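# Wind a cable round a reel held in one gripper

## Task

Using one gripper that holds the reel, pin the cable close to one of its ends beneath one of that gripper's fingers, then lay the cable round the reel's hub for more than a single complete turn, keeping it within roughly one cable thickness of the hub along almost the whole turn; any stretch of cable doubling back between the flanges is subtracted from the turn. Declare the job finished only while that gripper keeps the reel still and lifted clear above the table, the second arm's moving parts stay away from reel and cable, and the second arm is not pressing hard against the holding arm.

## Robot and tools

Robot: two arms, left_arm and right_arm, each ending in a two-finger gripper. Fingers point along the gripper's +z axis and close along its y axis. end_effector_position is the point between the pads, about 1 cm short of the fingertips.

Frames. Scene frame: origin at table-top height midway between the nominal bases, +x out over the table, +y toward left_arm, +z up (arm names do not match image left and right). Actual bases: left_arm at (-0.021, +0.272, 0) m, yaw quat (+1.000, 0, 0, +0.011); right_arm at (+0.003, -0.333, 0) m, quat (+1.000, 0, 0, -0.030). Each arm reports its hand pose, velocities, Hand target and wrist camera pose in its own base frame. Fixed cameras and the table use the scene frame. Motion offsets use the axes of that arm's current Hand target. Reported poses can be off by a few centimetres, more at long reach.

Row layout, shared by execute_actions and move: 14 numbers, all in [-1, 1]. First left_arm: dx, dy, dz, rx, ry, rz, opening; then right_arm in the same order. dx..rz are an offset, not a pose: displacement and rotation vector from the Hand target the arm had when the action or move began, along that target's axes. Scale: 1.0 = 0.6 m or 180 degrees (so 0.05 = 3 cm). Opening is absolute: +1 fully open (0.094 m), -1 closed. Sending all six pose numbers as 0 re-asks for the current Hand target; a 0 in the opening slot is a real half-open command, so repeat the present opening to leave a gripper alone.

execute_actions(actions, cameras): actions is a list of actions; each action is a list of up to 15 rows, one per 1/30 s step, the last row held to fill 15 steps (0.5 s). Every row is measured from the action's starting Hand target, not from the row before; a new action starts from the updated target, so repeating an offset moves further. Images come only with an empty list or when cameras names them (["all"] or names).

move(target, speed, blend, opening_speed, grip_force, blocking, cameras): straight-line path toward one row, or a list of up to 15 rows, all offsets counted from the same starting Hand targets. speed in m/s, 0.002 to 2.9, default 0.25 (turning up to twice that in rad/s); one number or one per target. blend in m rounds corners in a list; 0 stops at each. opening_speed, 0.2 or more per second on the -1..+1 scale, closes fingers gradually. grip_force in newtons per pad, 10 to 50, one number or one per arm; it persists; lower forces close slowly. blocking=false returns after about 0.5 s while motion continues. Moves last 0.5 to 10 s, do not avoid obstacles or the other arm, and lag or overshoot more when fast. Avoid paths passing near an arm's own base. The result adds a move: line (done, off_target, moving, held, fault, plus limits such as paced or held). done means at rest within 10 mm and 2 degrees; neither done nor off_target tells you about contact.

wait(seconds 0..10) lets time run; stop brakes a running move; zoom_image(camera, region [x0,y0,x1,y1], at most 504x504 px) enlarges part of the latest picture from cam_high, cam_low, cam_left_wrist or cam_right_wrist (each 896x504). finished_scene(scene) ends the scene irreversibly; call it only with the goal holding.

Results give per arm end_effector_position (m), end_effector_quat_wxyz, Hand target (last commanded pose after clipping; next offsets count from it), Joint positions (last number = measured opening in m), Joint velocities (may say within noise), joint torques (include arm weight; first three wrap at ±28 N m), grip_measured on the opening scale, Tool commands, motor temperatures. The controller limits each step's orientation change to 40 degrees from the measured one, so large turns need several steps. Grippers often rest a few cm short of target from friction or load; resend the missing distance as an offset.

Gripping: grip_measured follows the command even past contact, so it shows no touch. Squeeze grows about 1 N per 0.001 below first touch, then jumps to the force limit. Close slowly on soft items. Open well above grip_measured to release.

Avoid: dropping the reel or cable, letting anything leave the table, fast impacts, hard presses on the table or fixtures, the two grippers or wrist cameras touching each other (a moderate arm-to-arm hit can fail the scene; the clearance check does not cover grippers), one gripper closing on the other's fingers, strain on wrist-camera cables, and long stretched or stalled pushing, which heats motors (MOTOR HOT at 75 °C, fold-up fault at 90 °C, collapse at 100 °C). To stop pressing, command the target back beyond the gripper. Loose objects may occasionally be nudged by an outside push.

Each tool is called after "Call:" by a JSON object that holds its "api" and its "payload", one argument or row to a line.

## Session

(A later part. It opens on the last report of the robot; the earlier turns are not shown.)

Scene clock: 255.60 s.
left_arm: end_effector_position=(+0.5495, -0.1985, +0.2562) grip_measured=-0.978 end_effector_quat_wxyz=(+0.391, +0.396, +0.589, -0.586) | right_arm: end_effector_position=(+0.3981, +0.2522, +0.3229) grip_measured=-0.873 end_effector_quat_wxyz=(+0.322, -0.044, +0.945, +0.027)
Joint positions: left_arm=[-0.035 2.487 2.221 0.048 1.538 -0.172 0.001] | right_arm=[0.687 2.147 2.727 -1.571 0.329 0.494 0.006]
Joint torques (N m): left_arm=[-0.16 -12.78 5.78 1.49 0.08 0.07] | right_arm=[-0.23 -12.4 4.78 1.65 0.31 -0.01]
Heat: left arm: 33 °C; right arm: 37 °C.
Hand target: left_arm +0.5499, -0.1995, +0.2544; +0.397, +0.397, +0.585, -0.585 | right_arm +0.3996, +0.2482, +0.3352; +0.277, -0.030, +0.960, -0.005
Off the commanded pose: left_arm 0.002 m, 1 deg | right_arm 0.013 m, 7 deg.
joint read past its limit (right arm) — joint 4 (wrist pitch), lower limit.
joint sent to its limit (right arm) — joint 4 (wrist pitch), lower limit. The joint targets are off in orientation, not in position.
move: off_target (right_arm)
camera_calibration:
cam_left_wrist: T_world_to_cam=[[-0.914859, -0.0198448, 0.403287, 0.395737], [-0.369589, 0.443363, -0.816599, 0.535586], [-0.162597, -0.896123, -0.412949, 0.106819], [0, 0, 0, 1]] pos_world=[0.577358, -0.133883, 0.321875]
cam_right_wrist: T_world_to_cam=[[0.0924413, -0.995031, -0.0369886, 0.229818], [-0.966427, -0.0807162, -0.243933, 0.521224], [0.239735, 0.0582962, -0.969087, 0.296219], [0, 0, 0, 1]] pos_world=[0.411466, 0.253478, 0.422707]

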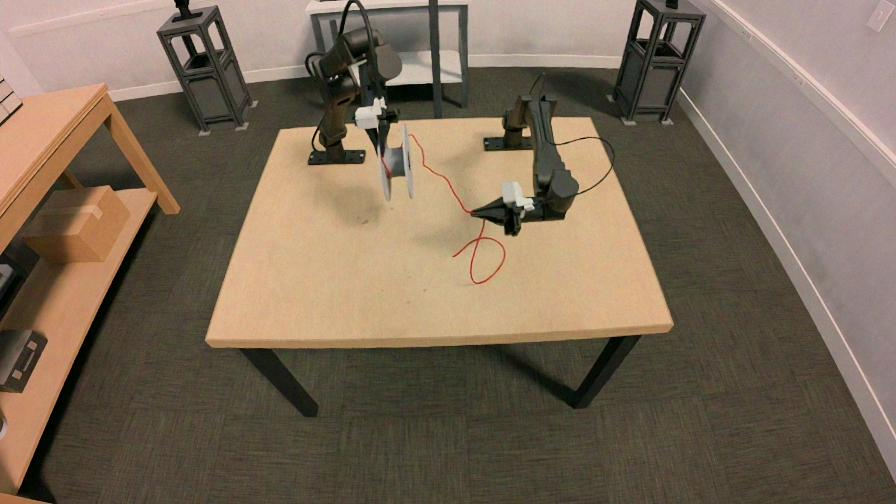

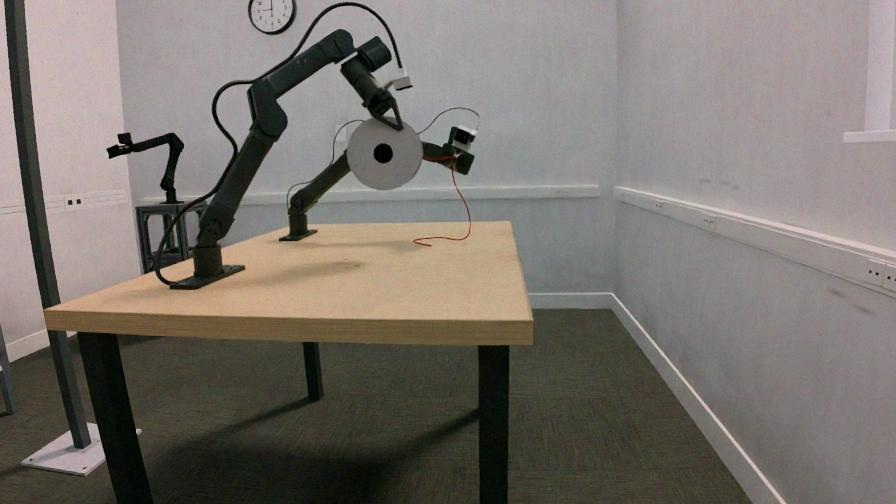

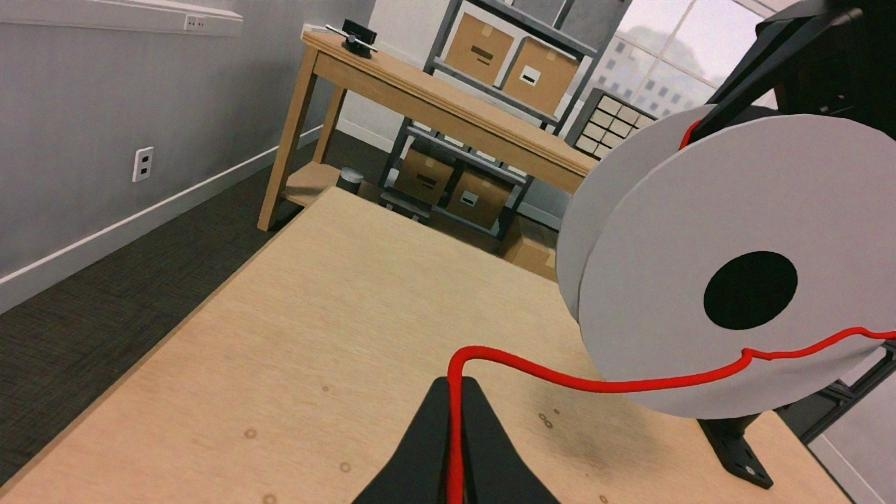

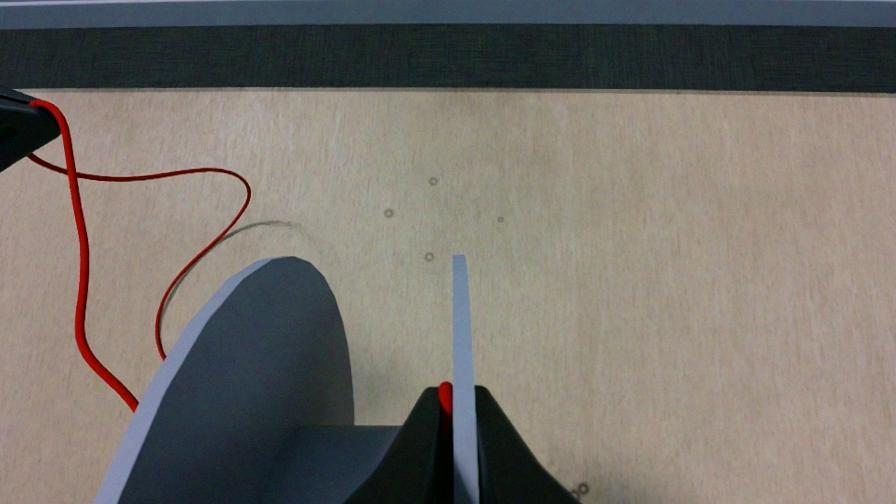

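Call:
{"api": "move", "payload": {
  "target": [
    [-0.262,-0.267,-0.033,0,0,0.08,-1,0,0,0,0,0,0,-1],
    [-0.288,-0.512,0.067,0,0,0.12,-1,0,0,0,0,0,0,-1],
    [-0.348,-0.41,0.167,0,0,0.12,-1,0,0,0,0,0,0,-1]
  ],
  "speed": 0.2,
  "blend": [0.03,0.01,0],
  "cameras": ["all"]
}}

Call:
{"api": "zoom_image", "payload": {
  "camera": "cam_high",
  "region": [350, 30, 550, 230]
}}

Scene clock: 261.23 s.
left_arm: end_effector_position=(+0.3997, -0.2982, +0.5352) grip_measured=-0.978 end_effector_quat_wxyz=(+0.506, +0.483, +0.497, -0.513) | right_arm: end_effector_position=(+0.3980, +0.2521, +0.3229) grip_measured=-0.873 end_effector_quat_wxyz=(+0.322, -0.044, +0.945, +0.026)
Joint positions: left_arm=[-0.29 2.223 2.837 -0.482 1.271 -0.147 0.001] | right_arm=[0.687 2.147 2.727 -1.571 0.329 0.494 0.006]
Joint torques (N m): left_arm=[-0.38 -8.96 6.97 1.39 -0.14 0.11] | right_arm=[-0.24 -12.42 4.75 1.64 0.33 -0.01]
Heat: left arm: 34 °C; right arm: 37 °C.
Hand target: left_arm +0.3982, -0.2996, +0.5391; +0.500, +0.500, +0.500, -0.501 | right_arm +0.3996, +0.2482, +0.3352; +0.277, -0.030, +0.960, -0.005
Off the commanded pose: left_arm 0.005 m, 3 deg | right_arm 0.013 m, 7 deg.
elbow stopped short (left arm): the move would have taken joint 3 (elbow) straighter than the controller allows.
joint read past its limit (right arm) — joint 4 (wrist pitch), lower limit.
joint sent to its limit (right arm) — joint 4 (wrist pitch), lower limit. The joint targets are off in orientation, not in position.
move: off_target (left_arm, right_arm)
camera_calibration:
cam_left_wrist: T_world_to_cam=[[-0.9986, -0.0254279, 0.0463789, 0.366923], [-0.0526846, 0.400588, -0.914742, 0.665427], [0.0046812, -0.915905, -0.401367, 0.0293879], [0, 0, 0, 1]] pos_world=[0.40133, -0.230316, 0.603473]
cam_right_wrist: T_world_to_cam=[[0.0923812, -0.995043, -0.0368236, 0.229782], [-0.966508, -0.0807166, -0.243612, 0.521002], [0.239432, 0.0580954, -0.969173, 0.296359], [0, 0, 0, 1]] pos_world=[0.411368, 0.253479, 0.422607]

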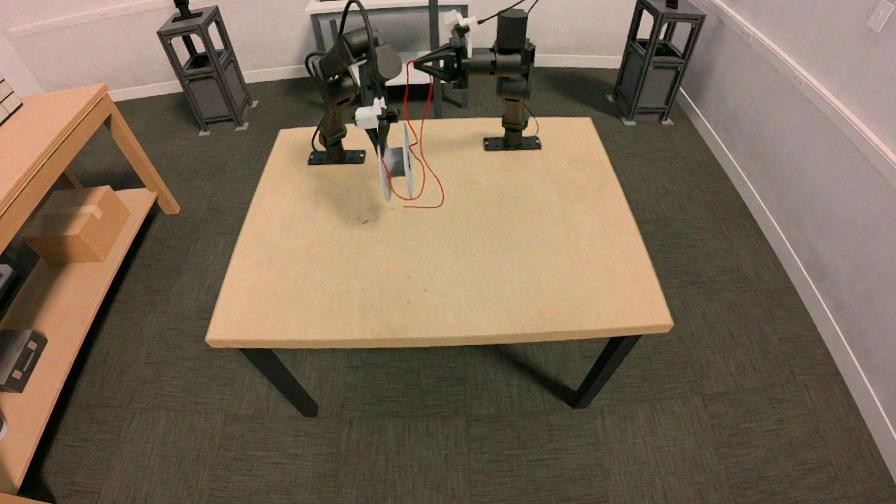

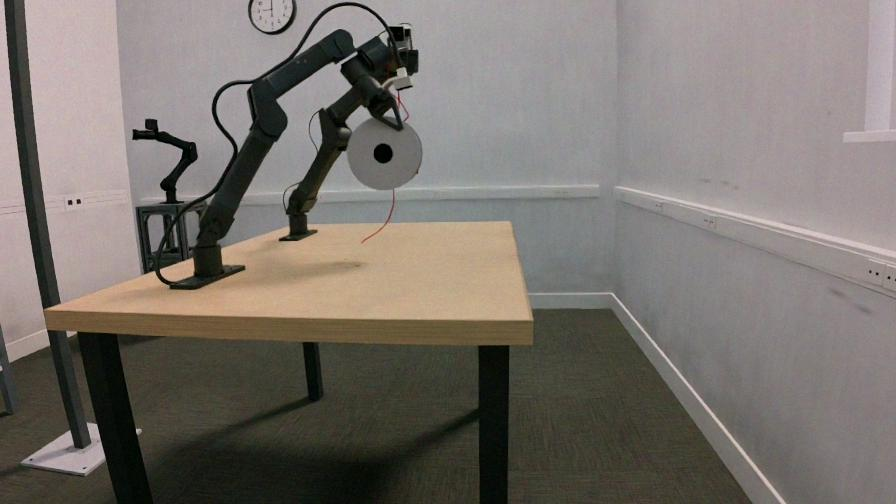

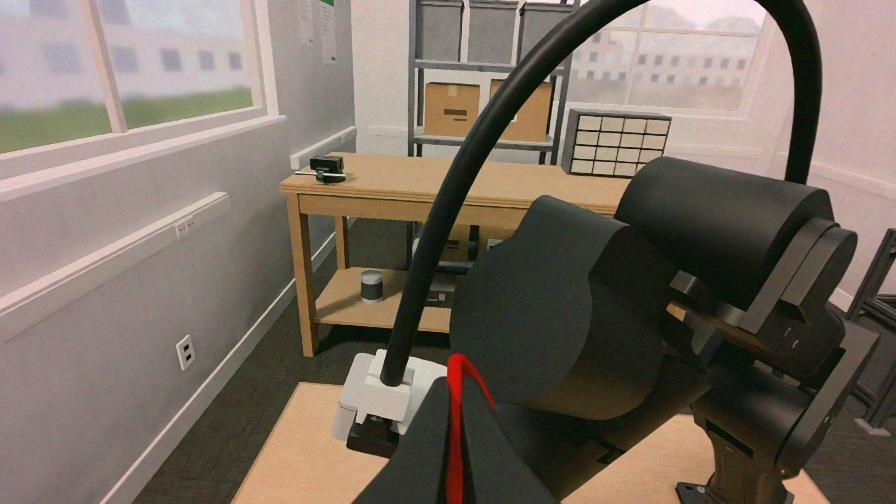

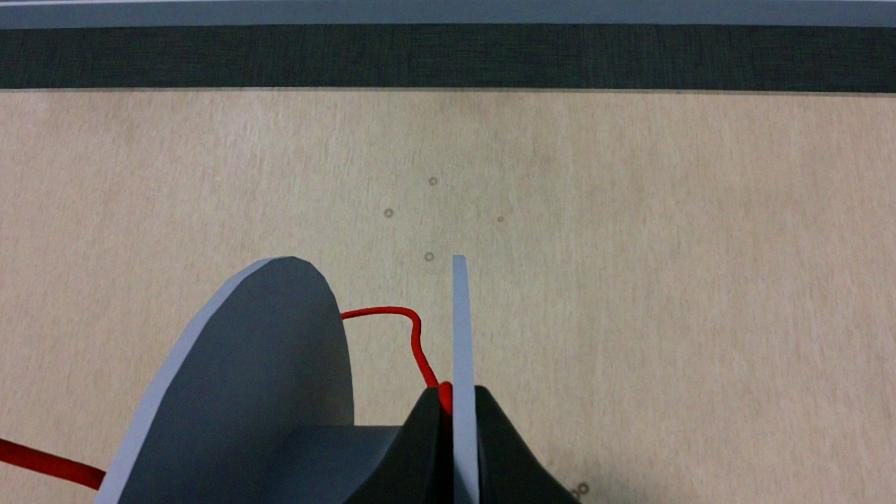

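Scaled by 2.520 from the camera's 896x504 image, which has a finer 1280x720 frame.

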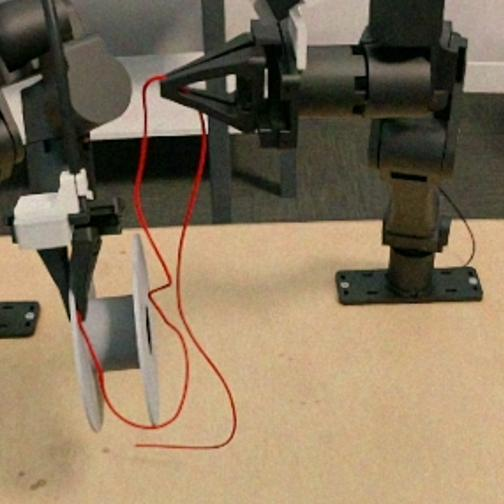

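Call:
{"api": "move", "payload": {
  "target": [
    [0.067,-0.067,-0.25,0,0,0,-1,0,0,0,0,0,0,-1],
    [0.267,-0.3,-0.217,0,0,0.0,-1,0,0,0,0,0,0,-1],
    [0.533,-0.367,0,0,0,0.05,-1,0,0,0,0,0,0,-1],
    [0.617,-0.4,0.1,0,0,0.1,-1,0,0,0,0,0,0,-1]
  ],
  "speed": 0.22,
  "blend": [0.03,0.03,0.03,0],
  "cameras": ["all"]
}}

Call:
{"api": "zoom_image", "payload": {
  "camera": "cam_low",
  "region": [270, 60, 470, 260]
}}

Scene clock: 267.63 s.
left_arm: end_effector_position=(+0.1607, -0.3599, +0.1715) grip_measured=-0.978 end_effector_quat_wxyz=(+0.572, +0.574, +0.415, -0.414) | right_arm: end_effector_position=(+0.3980, +0.2521, +0.3229) grip_measured=-0.873 end_effector_quat_wxyz=(+0.322, -0.044, +0.945, +0.026)
Joint positions: left_arm=[-0.845 1.613 0.388 1.222 0.727 0.321 0.001] | right_arm=[0.687 2.147 2.727 -1.571 0.329 0.494 0.006]
Joint torques (N m): left_arm=[-0.73 -3.96 3.66 1.97 -0.06 -0.06] | right_arm=[-0.21 -12.38 4.81 1.65 0.32 0]
Heat: left arm: 34 °C; right arm: 37 °C.
Hand target: left_arm +0.1578, -0.3597, +0.1692; +0.572, +0.572, +0.416, -0.416 | right_arm +0.3996, +0.2482, +0.3352; +0.277, -0.030, +0.960, -0.005
Off the commanded pose: left_arm 0.004 m, 0 deg | right_arm 0.013 m, 7 deg.
joint read past its limit (right arm) — joint 4 (wrist pitch), lower limit.
joint sent to its limit (right arm) — joint 4 (wrist pitch), lower limit. The joint targets are off in orientation, not in position.
move: off_target (right_arm)
camera_calibration:
cam_left_wrist: T_world_to_cam=[[-0.956938, -0.0187625, -0.289687, 0.196949], [0.252535, 0.438341, -0.862602, 0.300501], [0.143166, -0.898613, -0.414727, -0.185686], [0, 0, 0, 1]] pos_world=[0.139165, -0.294887, 0.239257]
cam_right_wrist: T_world_to_cam=[[0.0923812, -0.995043, -0.0368236, 0.229782], [-0.966508, -0.0807166, -0.243612, 0.521002], [0.239432, 0.0580954, -0.969173, 0.296359], [0, 0, 0, 1]] pos_world=[0.411368, 0.253479, 0.422607]

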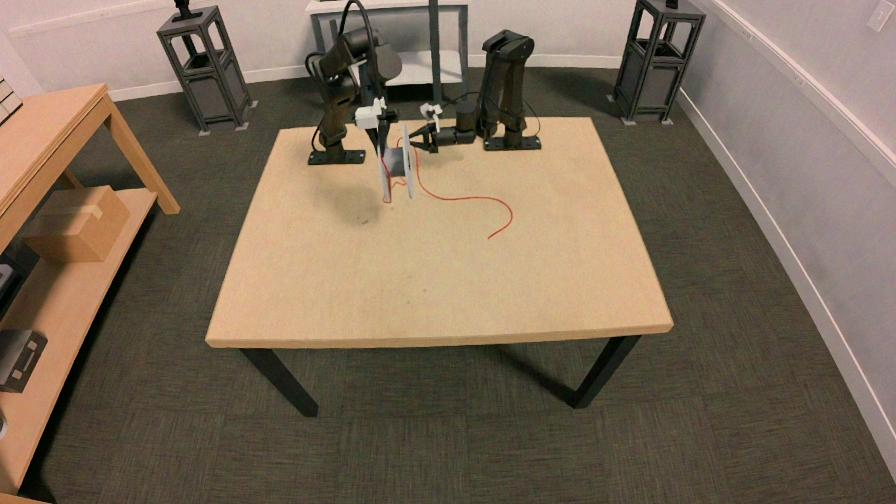

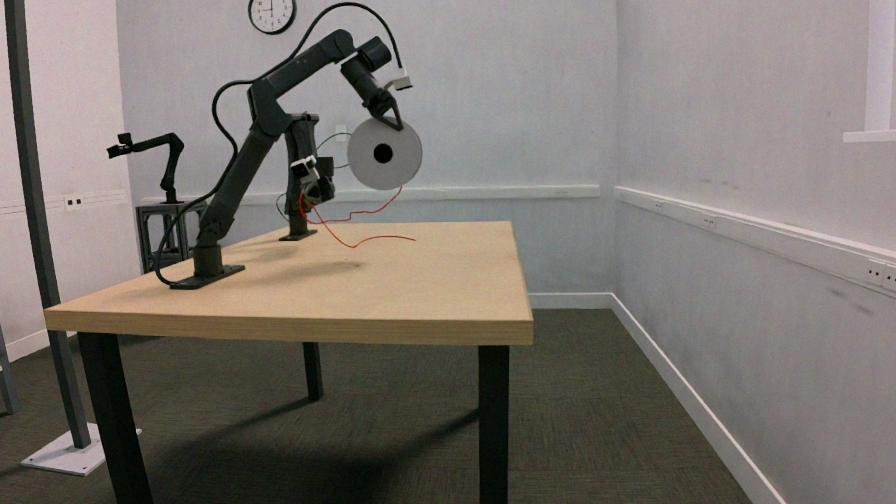

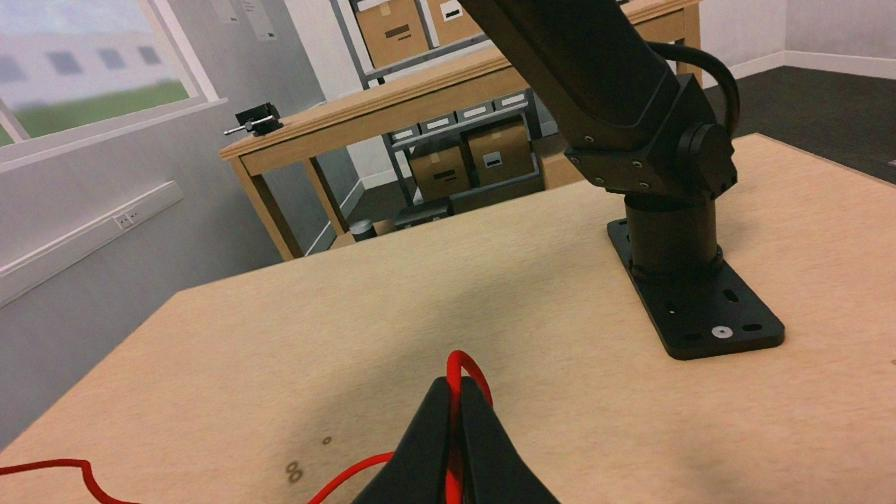

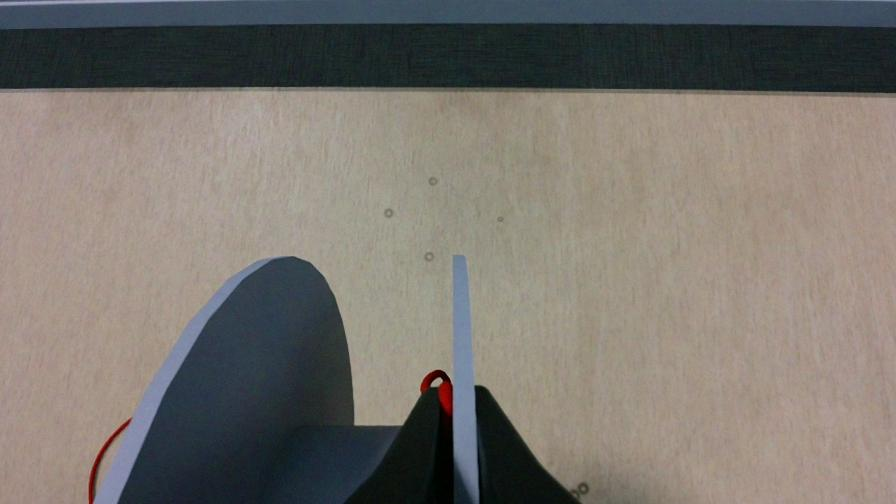

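Scaled by 2.520 from the camera's 896x504 image, which has a finer 1280x720 frame.

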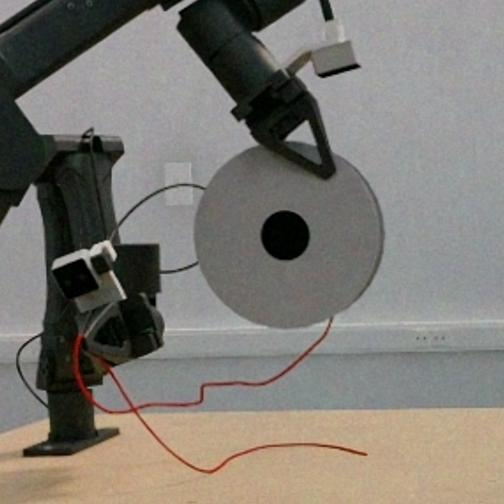

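Call:
{"api": "move", "payload": {
  "target": [
    [-0.27,0.092,-0.1,0,0,0,-1,0,0,0,0,0,0,-1],
    [-0.445,0.253,-0.267,0,0,-0.05,-1,0,0,0,0,0,0,-1],
    [-0.452,0.5,-0.367,0,0,-0.1,-1,0,0,0,0,0,0,-1]
  ],
  "speed": 0.2,
  "blend": [0.03,0.03,0],
  "cameras": ["all"]
}}

Call:
{"api": "zoom_image", "payload": {
  "camera": "cam_high",
  "region": [350, 30, 550, 230]
}}

Scene clock: 272.67 s.
left_arm: end_effector_position=(+0.3629, -0.1407, +0.5110) grip_measured=-0.978 end_effector_quat_wxyz=(+0.520, +0.466, +0.532, -0.479) | right_arm: end_effector_position=(+0.3980, +0.2521, +0.3229) grip_measured=-0.873 end_effector_quat_wxyz=(+0.322, -0.044, +0.945, +0.026)
Joint positions: left_arm=[0.109 1.694 1.924 0.005 1.574 -0.258 0.001] | right_arm=[0.687 2.147 2.727 -1.571 0.329 0.494 0.006]
Joint torques (N m): left_arm=[0.24 -6.5 7.9 1.2 -0.11 -0.03] | right_arm=[-0.23 -12.4 4.79 1.65 0.32 -0.01]
Heat: left arm: 33 °C; right arm: 37 °C.
Hand target: left_arm +0.3598, -0.1394, +0.5195; +0.500, +0.500, +0.500, -0.501 | right_arm +0.3996, +0.2482, +0.3352; +0.277, -0.030, +0.960, -0.005
Off the commanded pose: left_arm 0.009 m, 6 deg | right_arm 0.013 m, 7 deg.
joint read past its limit (right arm) — joint 4 (wrist pitch), lower limit.
joint sent to its limit (left arm) — joint 5 (wrist yaw), upper limit. The joint targets are off in orientation, not in position.
joint sent to its limit (right arm) — joint 4 (wrist pitch), lower limit. The joint targets are off in orientation, not in position.
move: off_target (left_arm, right_arm)
camera_calibration:
cam_left_wrist: T_world_to_cam=[[-0.990824, -0.125878, 0.0492127, 0.316975], [-0.0990924, 0.428956, -0.897874, 0.590426], [0.0919129, -0.894512, -0.437494, 0.15393], [0, 0, 0, 1]] pos_world=[0.358425, -0.0756742, 0.581872]
cam_right_wrist: T_world_to_cam=[[0.0923812, -0.995043, -0.0368236, 0.229782], [-0.966508, -0.0807166, -0.243612, 0.521002], [0.239432, 0.0580954, -0.969173, 0.296359], [0, 0, 0, 1]] pos_world=[0.411368, 0.253479, 0.422607]

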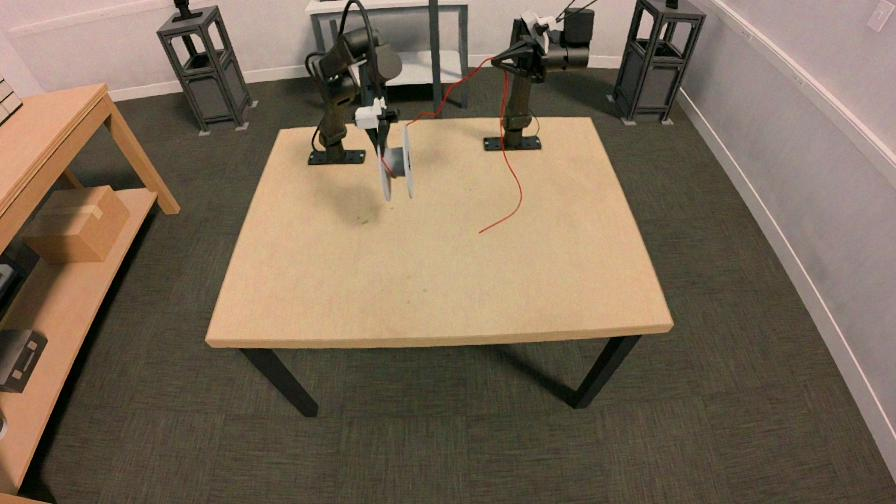

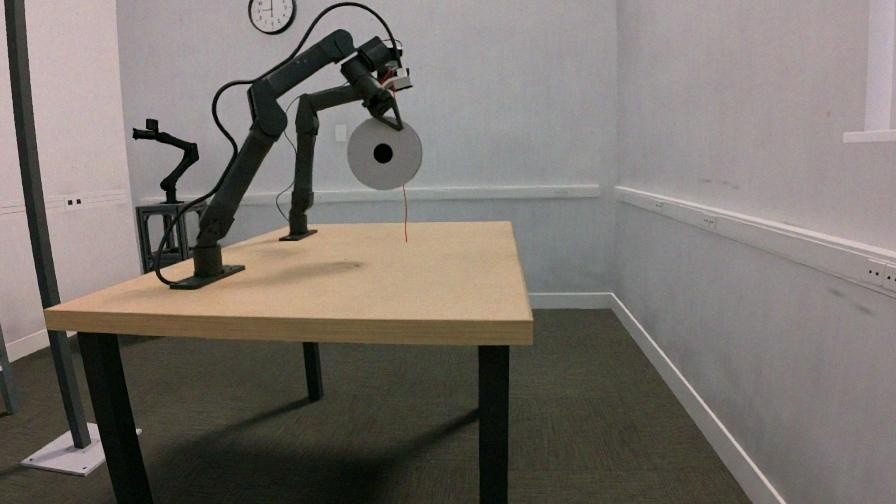

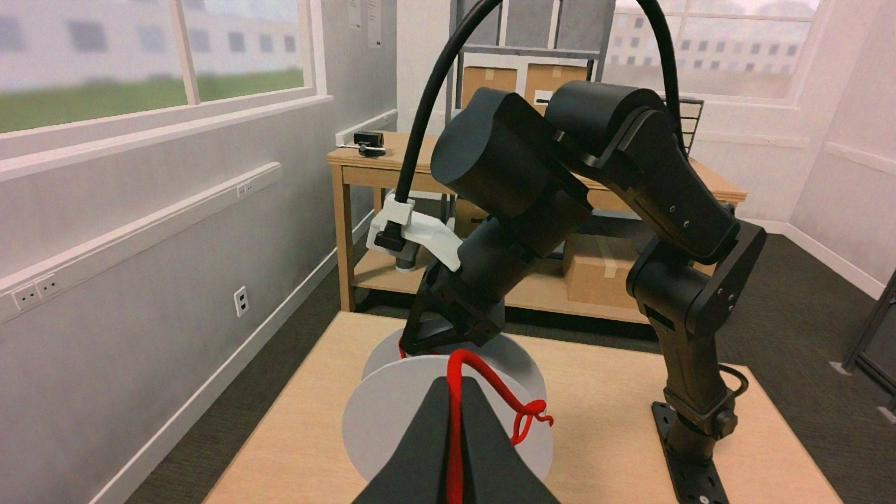

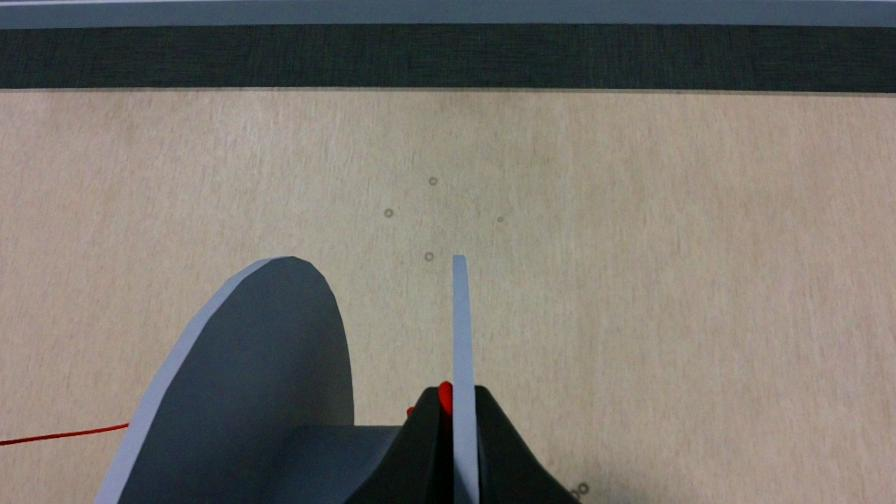

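Scaled by 2.520 from the camera's 896x504 image, which has a finer 1280x720 frame.

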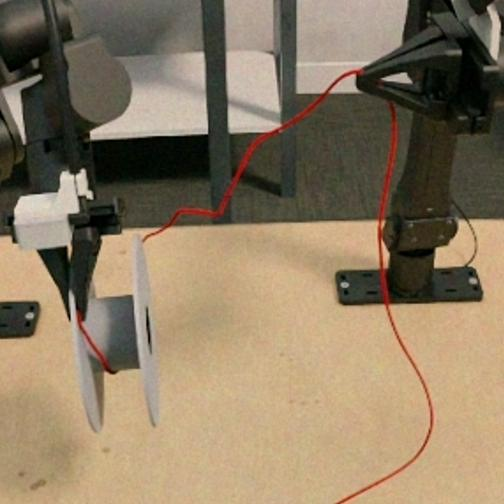

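Call:
{"api": "move", "payload": {
  "target": [
    [-0.017,0.033,-0.067,0,0,0,-1,0,0,0,0,0,0,-1],
    [0.067,0.167,-0.067,0,0,0,-1,0,0,0,0,0,0,-1]
  ],
  "speed": 0.12,
  "blend": [0.02,0],
  "cameras": ["cam_high","cam_left_wrist","cam_low"]
}}

Call:
{"api": "zoom_image", "payload": {
  "camera": "cam_high",
  "region": [350, 30, 550, 230]
}}

Scene clock: 275.17 s.
left_arm: end_effector_position=(+0.4624, -0.1009, +0.4695) grip_measured=-0.978 end_effector_quat_wxyz=(+0.528, +0.441, +0.553, -0.470) | right_arm: end_effector_position=(+0.4022, +0.2569, +0.3268) grip_measured=-0.873 end_effector_quat_wxyz=(+0.332, -0.037, +0.942, +0.038)
Joint positions: left_arm=[0.174 2.035 2.203 0.043 1.574 -0.267 0.001] | right_arm=[0.687 2.147 2.727 -1.541 0.325 0.505 0.006]
Joint torques (N m): left_arm=[0.36 -9.31 8.62 1.35 -0.1 0.08] | right_arm=[-0.34 -12.4 4.86 1.35 0.34 -0.12]
Heat: left arm: 33 °C; right arm: 37 °C.
Hand target: left_arm +0.4599, -0.0992, +0.4793; +0.500, +0.500, +0.500, -0.500 | right_arm +0.3996, +0.2482, +0.3352; +0.277, -0.030, +0.960, -0.005
Off the commanded pose: left_arm 0.010 m, 10 deg | right_arm 0.012 m, 8 deg.
joint sent to its limit (left arm) — joint 5 (wrist yaw), upper limit. The joint targets are off in orientation, not in position.
joint sent to its limit (right arm) — joint 4 (wrist pitch), lower limit. The joint targets are off in orientation, not in position.
move: off_target (left_arm, right_arm)
camera_calibration:
cam_left_wrist: T_world_to_cam=[[-0.978684, -0.188792, 0.0808372, 0.395737], [-0.154427, 0.417023, -0.895681, 0.56927], [0.135387, -0.889072, -0.437288, 0.142639], [0, 0, 0, 1]] pos_world=[0.455901, -0.03587, 0.540268]
Images, in order (width x height): cam_high 896x504, cam_low 896x504, cam_left_wrist 896x504.

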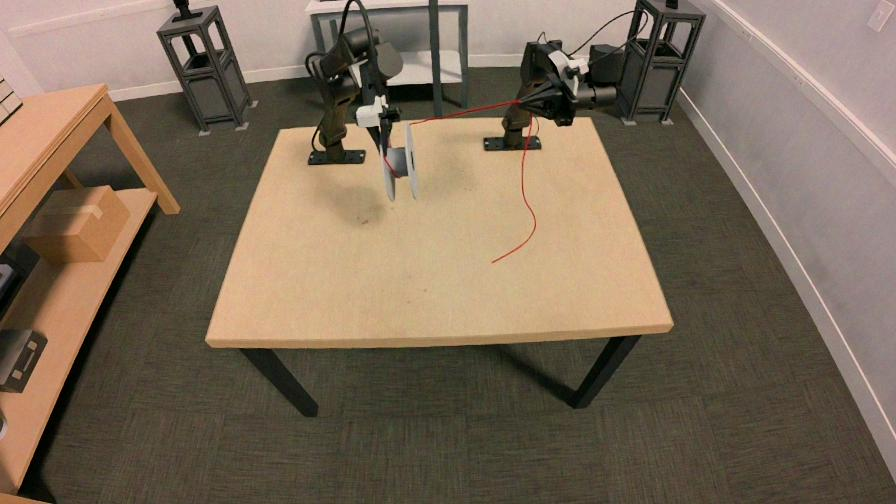

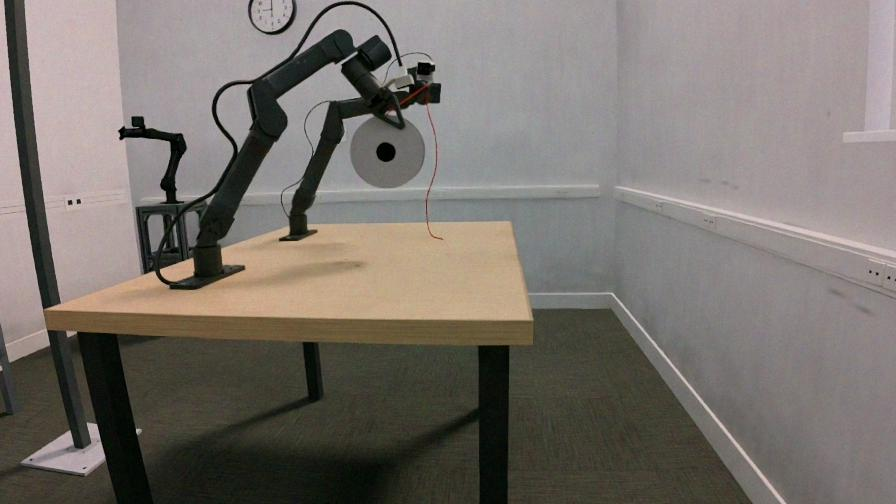

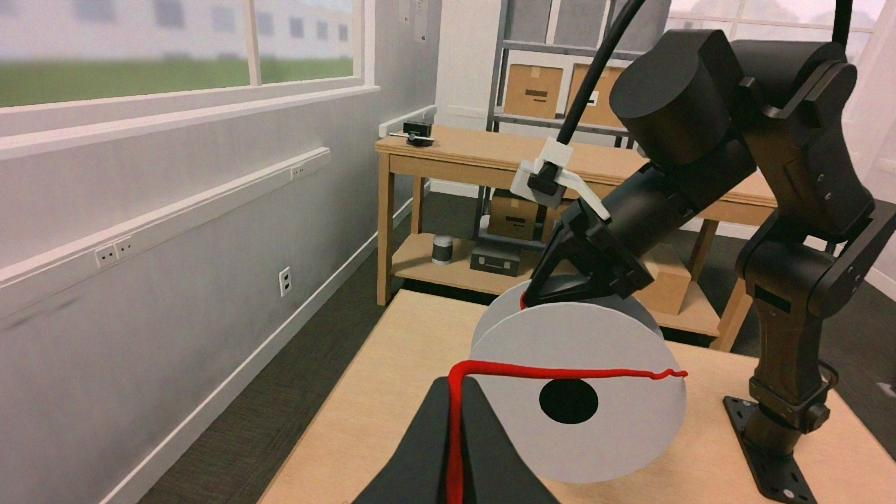

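Scaled by 2.520 from the camera's 896x504 image, which has a finer 1280x720 frame.

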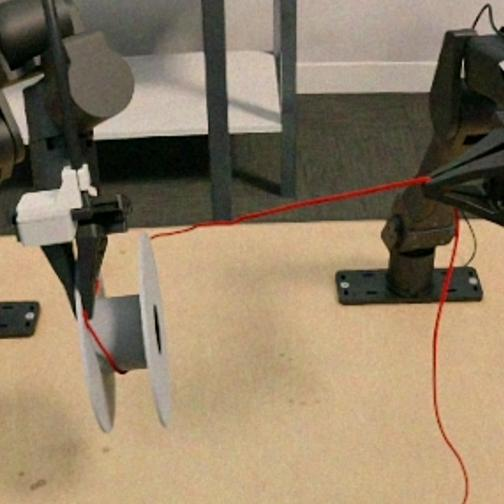

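Call:
{"api": "move", "payload": {
  "target": [
    [-0.1,-0.167,0.15,0,0,0,-1,0,0,0,0,0,0,-1],
    [-0.09,-0.117,0.343,0,0,0,-1,0,0,0,0,0,0,-1]
  ],
  "speed": 0.15,
  "blend": [0.02,0],
  "cameras": ["cam_high","cam_left_wrist","cam_low"]
}}

Call:
{"api": "zoom_image", "payload": {
  "camera": "cam_high",
  "region": [350, 30, 550, 230]
}}

Call:
{"api": "zoom_image", "payload": {
  "camera": "cam_low",
  "region": [290, 20, 490, 220]
}}

Scene clock: 281.53 s.
left_arm: end_effector_position=(+0.3882, -0.3044, +0.5325) grip_measured=-0.978 end_effector_quat_wxyz=(+0.501, +0.493, +0.498, -0.508) | right_arm: end_effector_position=(+0.3978, +0.2526, +0.3228) grip_measured=-0.873 end_effector_quat_wxyz=(+0.321, -0.045, +0.945, +0.027)
Joint positions: left_arm=[-0.312 2.2 2.833 -0.576 1.26 -0.067 0.001] | right_arm=[0.687 2.147 2.727 -1.571 0.328 0.494 0.006]
Joint torques (N m): left_arm=[-0.08 -8.58 6.78 1.42 -0.07 0.08] | right_arm=[-0.29 -12.4 4.78 1.64 0.32 0]
Heat: left arm: 34 °C; right arm: 38 °C.
Hand target: left_arm +0.3897, -0.3049, +0.5335; +0.500, +0.500, +0.500, -0.500 | right_arm +0.3996, +0.2482, +0.3351; +0.277, -0.030, +0.960, -0.005
Off the commanded pose: left_arm 0.002 m, 1 deg | right_arm 0.013 m, 7 deg.
joint read past its limit (right arm) — joint 4 (wrist pitch), lower limit.
joint sent to its limit (right arm) — joint 4 (wrist pitch), lower limit. The joint targets are off in orientation, not in position.
move: off_target (right_arm)
camera_calibration:
cam_left_wrist: T_world_to_cam=[[-0.999124, -0.0178772, 0.0378479, 0.362448], [-0.0418567, 0.420767, -0.906203, 0.662151], [0.000275196, -0.906993, -0.421146, 0.0376307], [0, 0, 0, 1]] pos_world=[0.389836, -0.238001, 0.602173]
Images, in order (width x height): cam_high 896x504, cam_low 896x504, cam_left_wrist 896x504.

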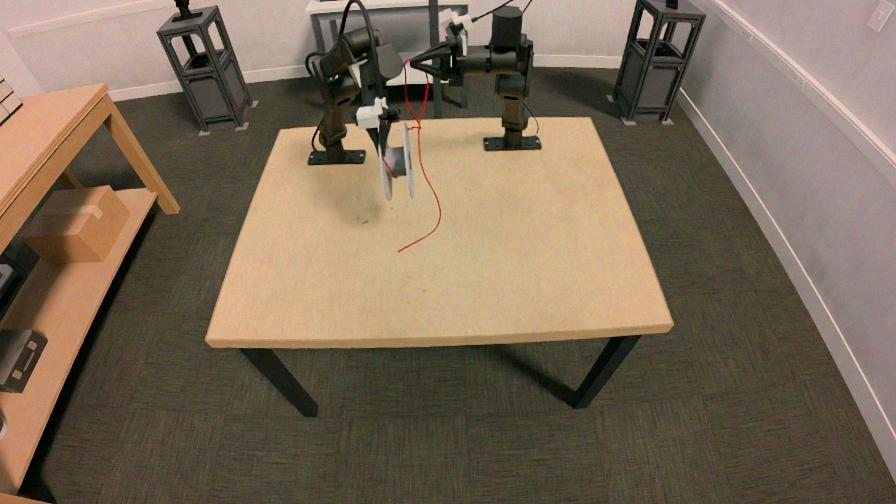

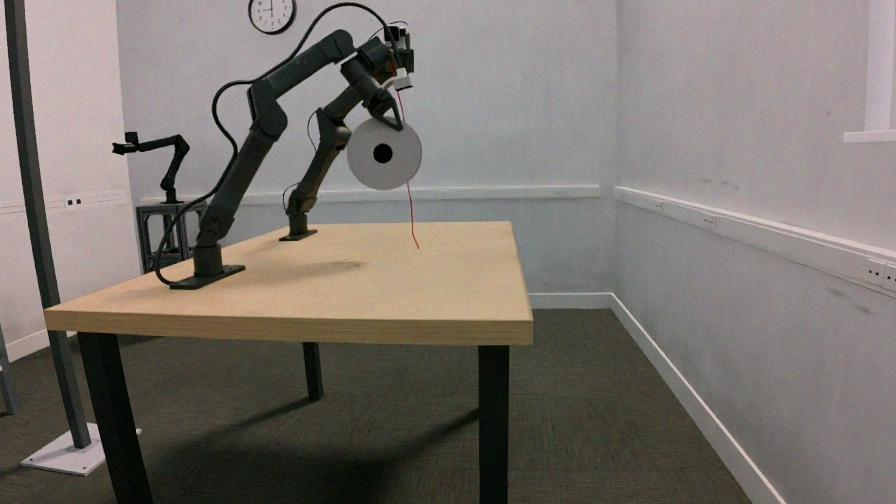

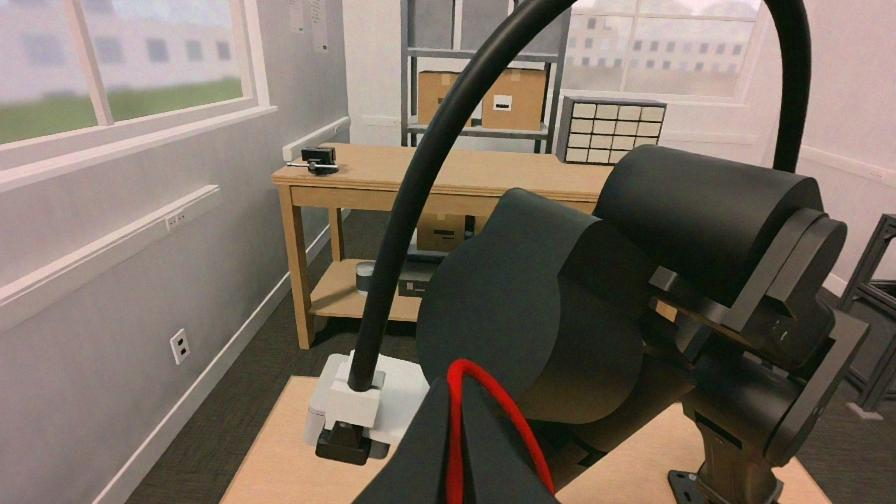

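Scaled by 2.520 from the camera's 896x504 image, which has a finer 1280x720 frame.

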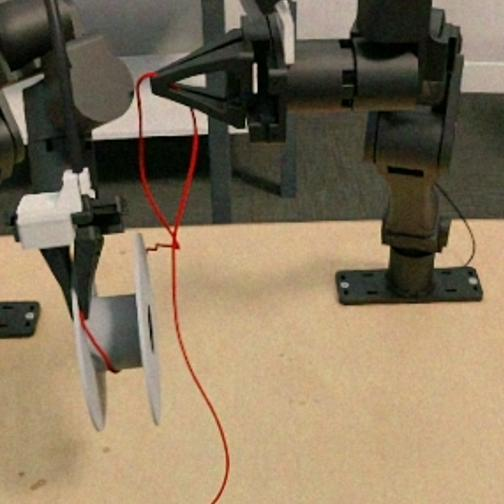

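Scaled by 2.520 from the camera's 896x504 image, which has a finer 1280x720 frame.

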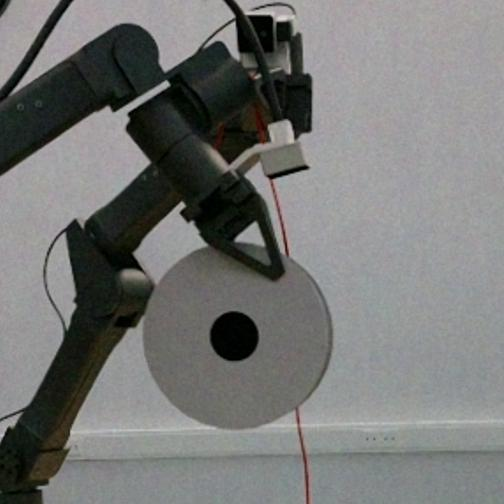

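Call:
{"api": "move", "payload": {
  "target": [0.05,-0.02,-0.01,0.087,-0.087,-0.494,-1,0,0,0,0,0,0,-1],
  "speed": 0.3,
  "cameras": ["cam_high","cam_left_wrist","cam_low"]
}}

Call:
{"api": "zoom_image", "payload": {
  "camera": "cam_high",
  "region": [350, 30, 550, 230]
}}

Call:
{"api": "zoom_image", "payload": {
  "camera": "cam_low",
  "region": [290, 20, 490, 220]
}}

Scene clock: 286.90 s.
left_arm: end_effector_position=(+0.3902, -0.3014, +0.4877) grip_measured=-0.978 end_effector_quat_wxyz=(-0.021, +0.022, -0.617, +0.786) | right_arm: end_effector_position=(+0.3977, +0.2526, +0.3228) grip_measured=-0.873 end_effector_quat_wxyz=(+0.321, -0.045, +0.946, +0.027)
Joint positions: left_arm=[-0.325 1.842 1.735 0.682 1.118 -2.108 0.001] | right_arm=[0.687 2.147 2.727 -1.571 0.328 0.494 0.006]
Joint torques (N m): left_arm=[-0.57 -11.3 5.19 1.42 -0.37 -0.03] | right_arm=[-0.36 -12.38 4.82 1.63 0.34 0.01]
Heat: left arm: 35 °C; right arm: 38 °C.
Hand target: left_arm +0.3776, -0.2990, +0.5035; +0.000, +0.000, -0.574, +0.819 | right_arm +0.3996, +0.2482, +0.3351; +0.277, -0.030, +0.960, -0.005
Off the commanded pose: left_arm 0.020 m, 7 deg | right_arm 0.013 m, 7 deg.
joint read past its limit (right arm) — joint 4 (wrist pitch), lower limit.
joint sent to its limit (left arm) — joint 6 (wrist roll), lower limit. The joint targets are off in orientation, not in position.
joint sent to its limit (right arm) — joint 4 (wrist pitch), lower limit. The joint targets are off in orientation, not in position.
move: off_target (left_arm, right_arm)
camera_calibration:
cam_left_wrist: T_world_to_cam=[[0.0211087, 0.220153, 0.975237, -0.417222], [-0.924305, 0.376097, -0.0648949, 0.540968], [-0.38107, -0.900047, 0.211427, -0.136063], [0, 0, 0, 1]] pos_world=[0.456977, -0.234067, 0.470763]
Images, in order (width x height): cam_high 896x504, cam_low 896x504, cam_left_wrist 896x504.

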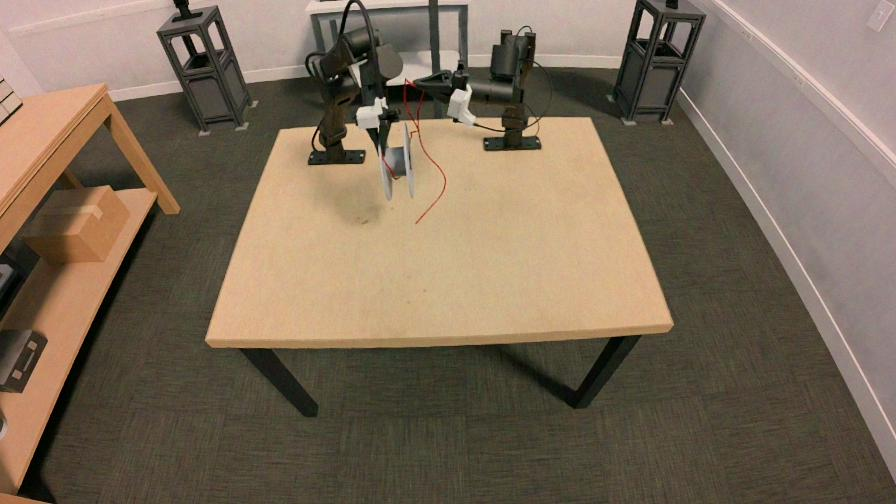

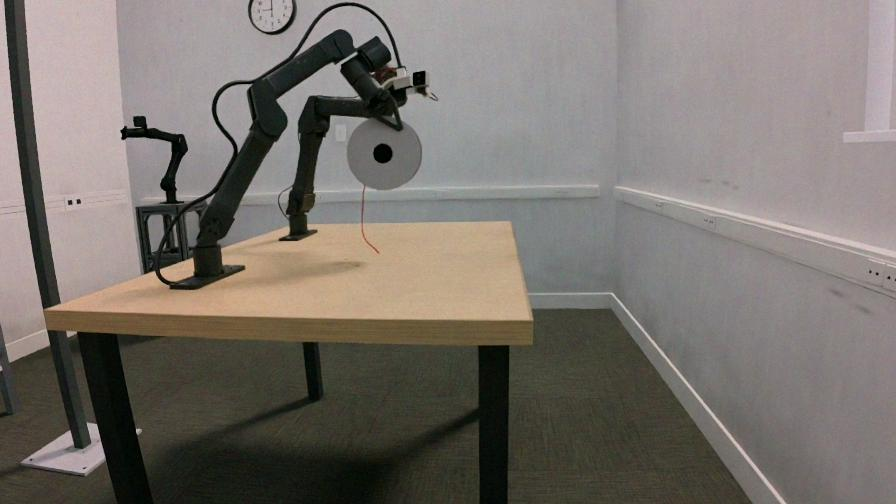

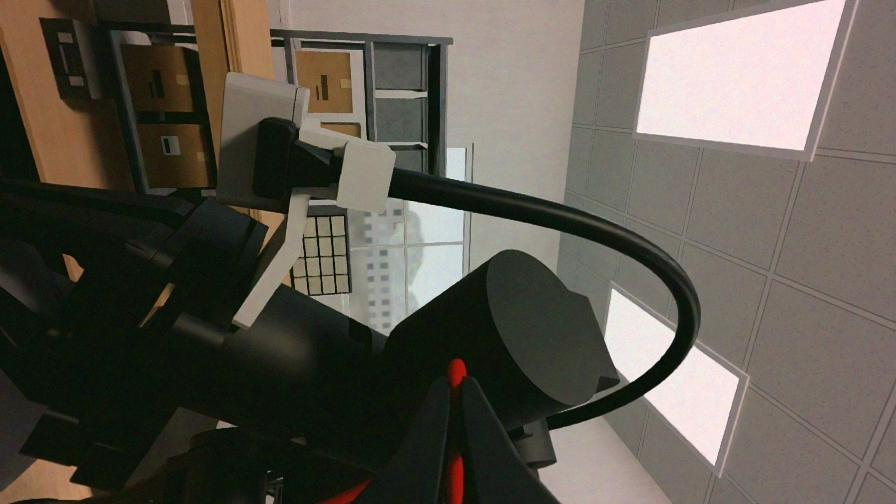

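Scaled by 2.520 from the camera's 896x504 image, which has a finer 1280x720 frame.

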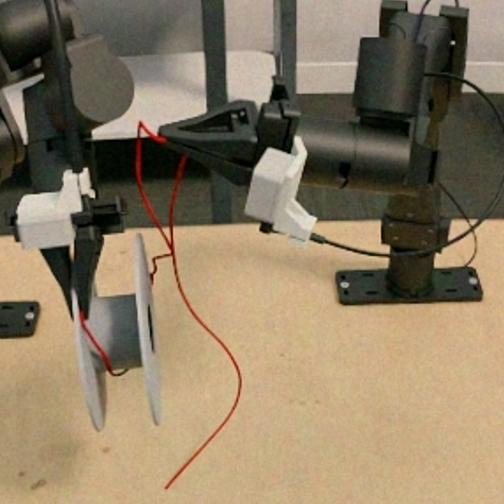

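Scaled by 2.520 from the camera's 896x504 image, which has a finer 1280x720 frame.

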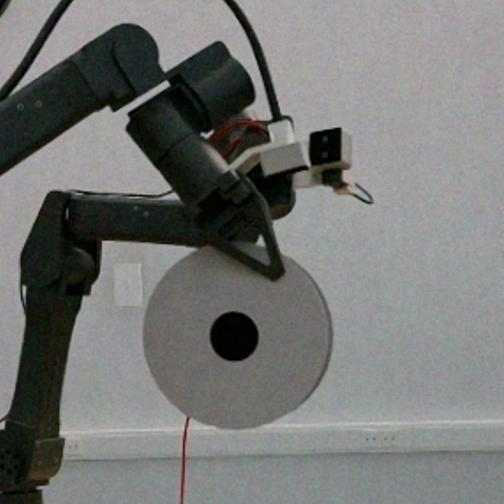

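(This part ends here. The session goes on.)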